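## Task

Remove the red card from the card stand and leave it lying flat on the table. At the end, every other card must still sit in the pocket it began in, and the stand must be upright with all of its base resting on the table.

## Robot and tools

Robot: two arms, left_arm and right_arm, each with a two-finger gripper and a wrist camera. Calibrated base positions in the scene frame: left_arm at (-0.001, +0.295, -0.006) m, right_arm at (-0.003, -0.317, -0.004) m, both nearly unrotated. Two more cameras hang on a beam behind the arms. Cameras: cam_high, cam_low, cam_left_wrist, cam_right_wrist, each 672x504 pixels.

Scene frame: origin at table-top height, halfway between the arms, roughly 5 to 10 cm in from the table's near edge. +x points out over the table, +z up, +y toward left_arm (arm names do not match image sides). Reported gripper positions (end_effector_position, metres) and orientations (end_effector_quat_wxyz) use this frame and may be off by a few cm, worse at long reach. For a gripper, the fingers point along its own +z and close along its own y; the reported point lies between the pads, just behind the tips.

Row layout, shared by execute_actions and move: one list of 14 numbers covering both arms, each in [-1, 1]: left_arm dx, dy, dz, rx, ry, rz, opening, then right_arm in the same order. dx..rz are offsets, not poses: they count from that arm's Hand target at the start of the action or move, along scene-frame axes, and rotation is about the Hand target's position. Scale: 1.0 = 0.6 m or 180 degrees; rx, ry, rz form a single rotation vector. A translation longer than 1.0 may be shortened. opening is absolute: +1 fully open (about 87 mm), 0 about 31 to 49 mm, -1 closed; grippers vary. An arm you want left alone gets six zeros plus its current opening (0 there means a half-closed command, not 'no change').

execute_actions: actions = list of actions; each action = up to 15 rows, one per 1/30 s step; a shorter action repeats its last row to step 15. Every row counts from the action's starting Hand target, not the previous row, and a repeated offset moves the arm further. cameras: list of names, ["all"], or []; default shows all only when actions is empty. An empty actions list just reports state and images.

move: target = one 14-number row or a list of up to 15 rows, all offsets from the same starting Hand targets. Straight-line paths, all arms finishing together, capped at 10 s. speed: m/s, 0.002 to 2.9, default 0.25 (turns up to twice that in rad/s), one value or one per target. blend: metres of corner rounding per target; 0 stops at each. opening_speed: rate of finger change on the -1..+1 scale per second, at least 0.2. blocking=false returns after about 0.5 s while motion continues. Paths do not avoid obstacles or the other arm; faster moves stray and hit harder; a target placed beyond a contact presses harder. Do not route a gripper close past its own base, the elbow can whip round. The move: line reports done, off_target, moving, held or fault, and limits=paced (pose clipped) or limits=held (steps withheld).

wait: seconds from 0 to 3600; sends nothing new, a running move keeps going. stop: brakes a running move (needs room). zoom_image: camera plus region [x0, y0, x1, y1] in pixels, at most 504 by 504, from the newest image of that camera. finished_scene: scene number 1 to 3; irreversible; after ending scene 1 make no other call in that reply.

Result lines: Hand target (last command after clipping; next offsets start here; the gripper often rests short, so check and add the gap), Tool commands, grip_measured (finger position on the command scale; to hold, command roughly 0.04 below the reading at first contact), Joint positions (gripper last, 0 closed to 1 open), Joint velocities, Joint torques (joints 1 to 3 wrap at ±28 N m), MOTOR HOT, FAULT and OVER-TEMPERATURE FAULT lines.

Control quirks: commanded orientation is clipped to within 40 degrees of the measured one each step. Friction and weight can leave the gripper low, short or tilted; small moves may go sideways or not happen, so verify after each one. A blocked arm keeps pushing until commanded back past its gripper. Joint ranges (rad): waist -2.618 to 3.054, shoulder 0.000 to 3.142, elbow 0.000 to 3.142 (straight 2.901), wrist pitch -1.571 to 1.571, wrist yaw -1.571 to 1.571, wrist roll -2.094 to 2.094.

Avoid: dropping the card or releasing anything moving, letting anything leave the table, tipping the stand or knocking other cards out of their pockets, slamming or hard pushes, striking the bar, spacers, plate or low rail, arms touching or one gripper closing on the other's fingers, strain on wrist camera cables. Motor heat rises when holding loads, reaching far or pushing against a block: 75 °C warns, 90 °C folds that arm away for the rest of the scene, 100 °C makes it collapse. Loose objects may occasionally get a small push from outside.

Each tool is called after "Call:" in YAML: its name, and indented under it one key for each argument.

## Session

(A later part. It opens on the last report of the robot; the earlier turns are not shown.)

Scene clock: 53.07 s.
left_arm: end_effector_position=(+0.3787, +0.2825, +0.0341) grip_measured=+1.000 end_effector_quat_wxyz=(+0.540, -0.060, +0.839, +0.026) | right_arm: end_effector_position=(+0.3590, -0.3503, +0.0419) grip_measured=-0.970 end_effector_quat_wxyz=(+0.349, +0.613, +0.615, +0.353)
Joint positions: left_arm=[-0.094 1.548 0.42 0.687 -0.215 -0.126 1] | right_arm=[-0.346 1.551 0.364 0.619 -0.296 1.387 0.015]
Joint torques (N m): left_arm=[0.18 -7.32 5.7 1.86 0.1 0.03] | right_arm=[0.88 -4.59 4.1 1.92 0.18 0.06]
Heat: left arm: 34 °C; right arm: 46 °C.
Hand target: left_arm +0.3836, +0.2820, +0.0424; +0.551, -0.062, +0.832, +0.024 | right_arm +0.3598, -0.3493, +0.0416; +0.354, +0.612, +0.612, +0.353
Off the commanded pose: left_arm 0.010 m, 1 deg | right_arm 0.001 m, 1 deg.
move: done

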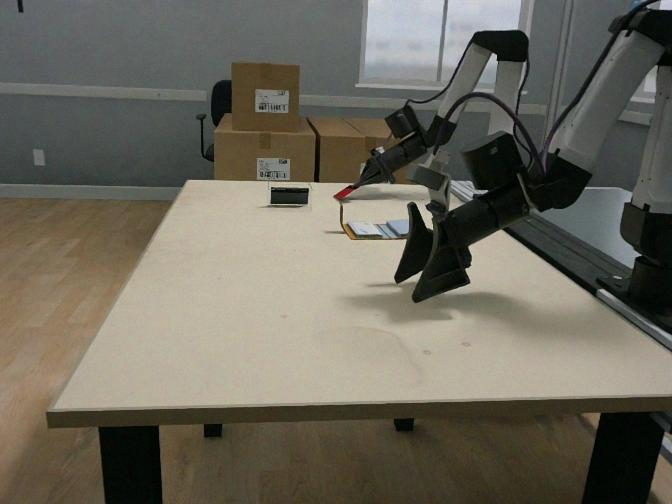

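Call:
move:
  target: [0,0,0,0,0,0,1,0,0,-0.025,0,0,0,-1]
  speed: 0.08
  cameras: ["cam_low"]

Call:
zoom_image:
  camera: "cam_low"
  region: [310, 150, 430, 240]

Scene clock: 56.10 s.
left_arm: end_effector_position=(+0.3787, +0.2825, +0.0341) grip_measured=+1.000 end_effector_quat_wxyz=(+0.540, -0.060, +0.839, +0.026) | right_arm: end_effector_position=(+0.3650, -0.3525, +0.0373) grip_measured=-0.970 end_effector_quat_wxyz=(+0.367, +0.603, +0.609, +0.361)
Joint positions: left_arm=[-0.094 1.548 0.42 0.687 -0.215 -0.126 1] | right_arm=[-0.346 1.629 0.348 0.76 -0.296 1.389 0.015]
Joint torques (N m): left_arm=[0.2 -7.47 5.79 1.84 0.06 0.02] | right_arm=[0.99 -4.26 3.47 1.62 0.15 0.08]
Heat: left arm: 34 °C; right arm: 45 °C.
Hand target: left_arm +0.3836, +0.2820, +0.0424; +0.551, -0.062, +0.832, +0.024 | right_arm +0.3599, -0.3494, +0.0267; +0.354, +0.613, +0.612, +0.353
Off the commanded pose: left_arm 0.010 m, 1 deg | right_arm 0.012 m, 2 deg.
move: off_target (right_arm)

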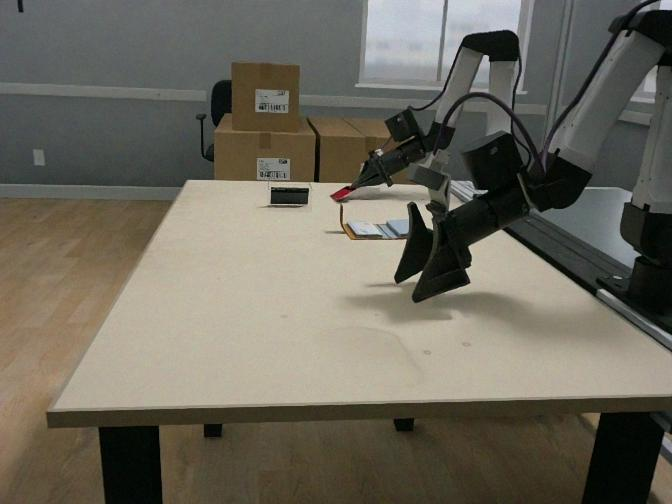

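Scaled by 4.200.

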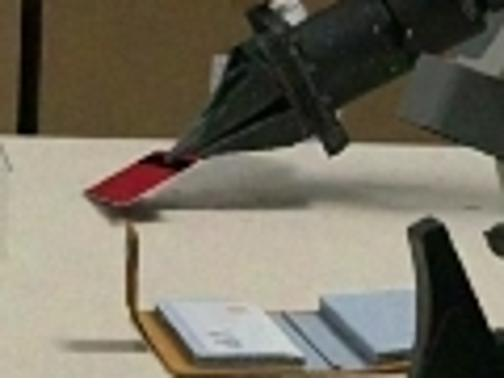

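Call:
move:
  target:
    - [0,0,0,0,0,0,1,0.01,0,0.018,0,0,0,-0.5]
    - [0,0,0,0,0,0,1,0.0,0,-0.008,0,0,0,-0.5]
    - [0,0,0,0,0,0,1,-0.13,0,-0.008,0,0,0,-0.5]
  speed: [0.08,0.08,0.1]
  blend: [0,0.01,0]
  opening_speed: 0.7
  cameras: ["cam_low","cam_high"]

Call:
zoom_image:
  camera: "cam_low"
  region: [310, 150, 430, 240]

Scene clock: 60.90 s.
left_arm: end_effector_position=(+0.3787, +0.2825, +0.0341) grip_measured=+1.000 end_effector_quat_wxyz=(+0.540, -0.060, +0.839, +0.026) | right_arm: end_effector_position=(+0.2823, -0.3479, +0.0189) grip_measured=-0.500 end_effector_quat_wxyz=(+0.346, +0.618, +0.611, +0.353)
Joint positions: left_arm=[-0.094 1.548 0.42 0.687 -0.215 -0.126 1] | right_arm=[-0.497 1.371 0.076 0.692 -0.418 1.31 0.25]
Joint torques (N m): left_arm=[0.01 -7.3 5.86 1.88 0.04 -0.07] | right_arm=[-0.49 -4.22 3.97 1.64 -0.09 -0.06]
Heat: left arm: 34 °C; right arm: 43 °C.
Hand target: left_arm +0.3836, +0.2820, +0.0424; +0.551, -0.062, +0.832, +0.024 | right_arm +0.2819, -0.3493, +0.0219; +0.354, +0.612, +0.612, +0.353
Off the commanded pose: left_arm 0.010 m, 1 deg | right_arm 0.003 m, 1 deg.
move: done; blend cut to 0.0084 m at target 2
Images, in order (width x height): cam_high 672x504, cam_low 672x504.

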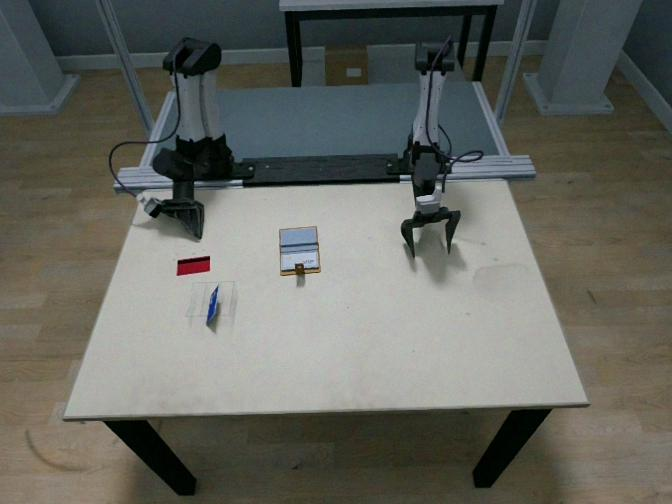

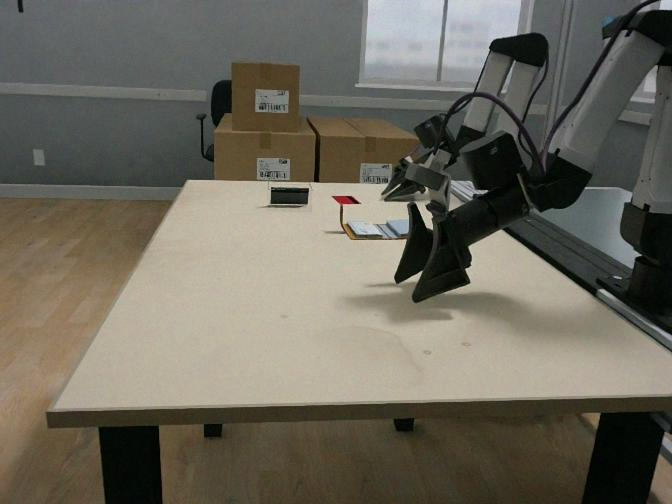

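Scaled by 4.200.

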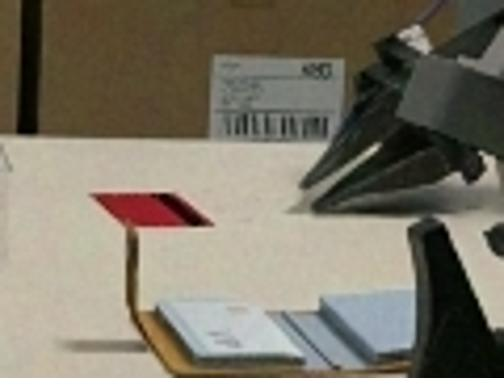

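Call:
finished_scene:
  scene: 2

The scene is finished: the task was done.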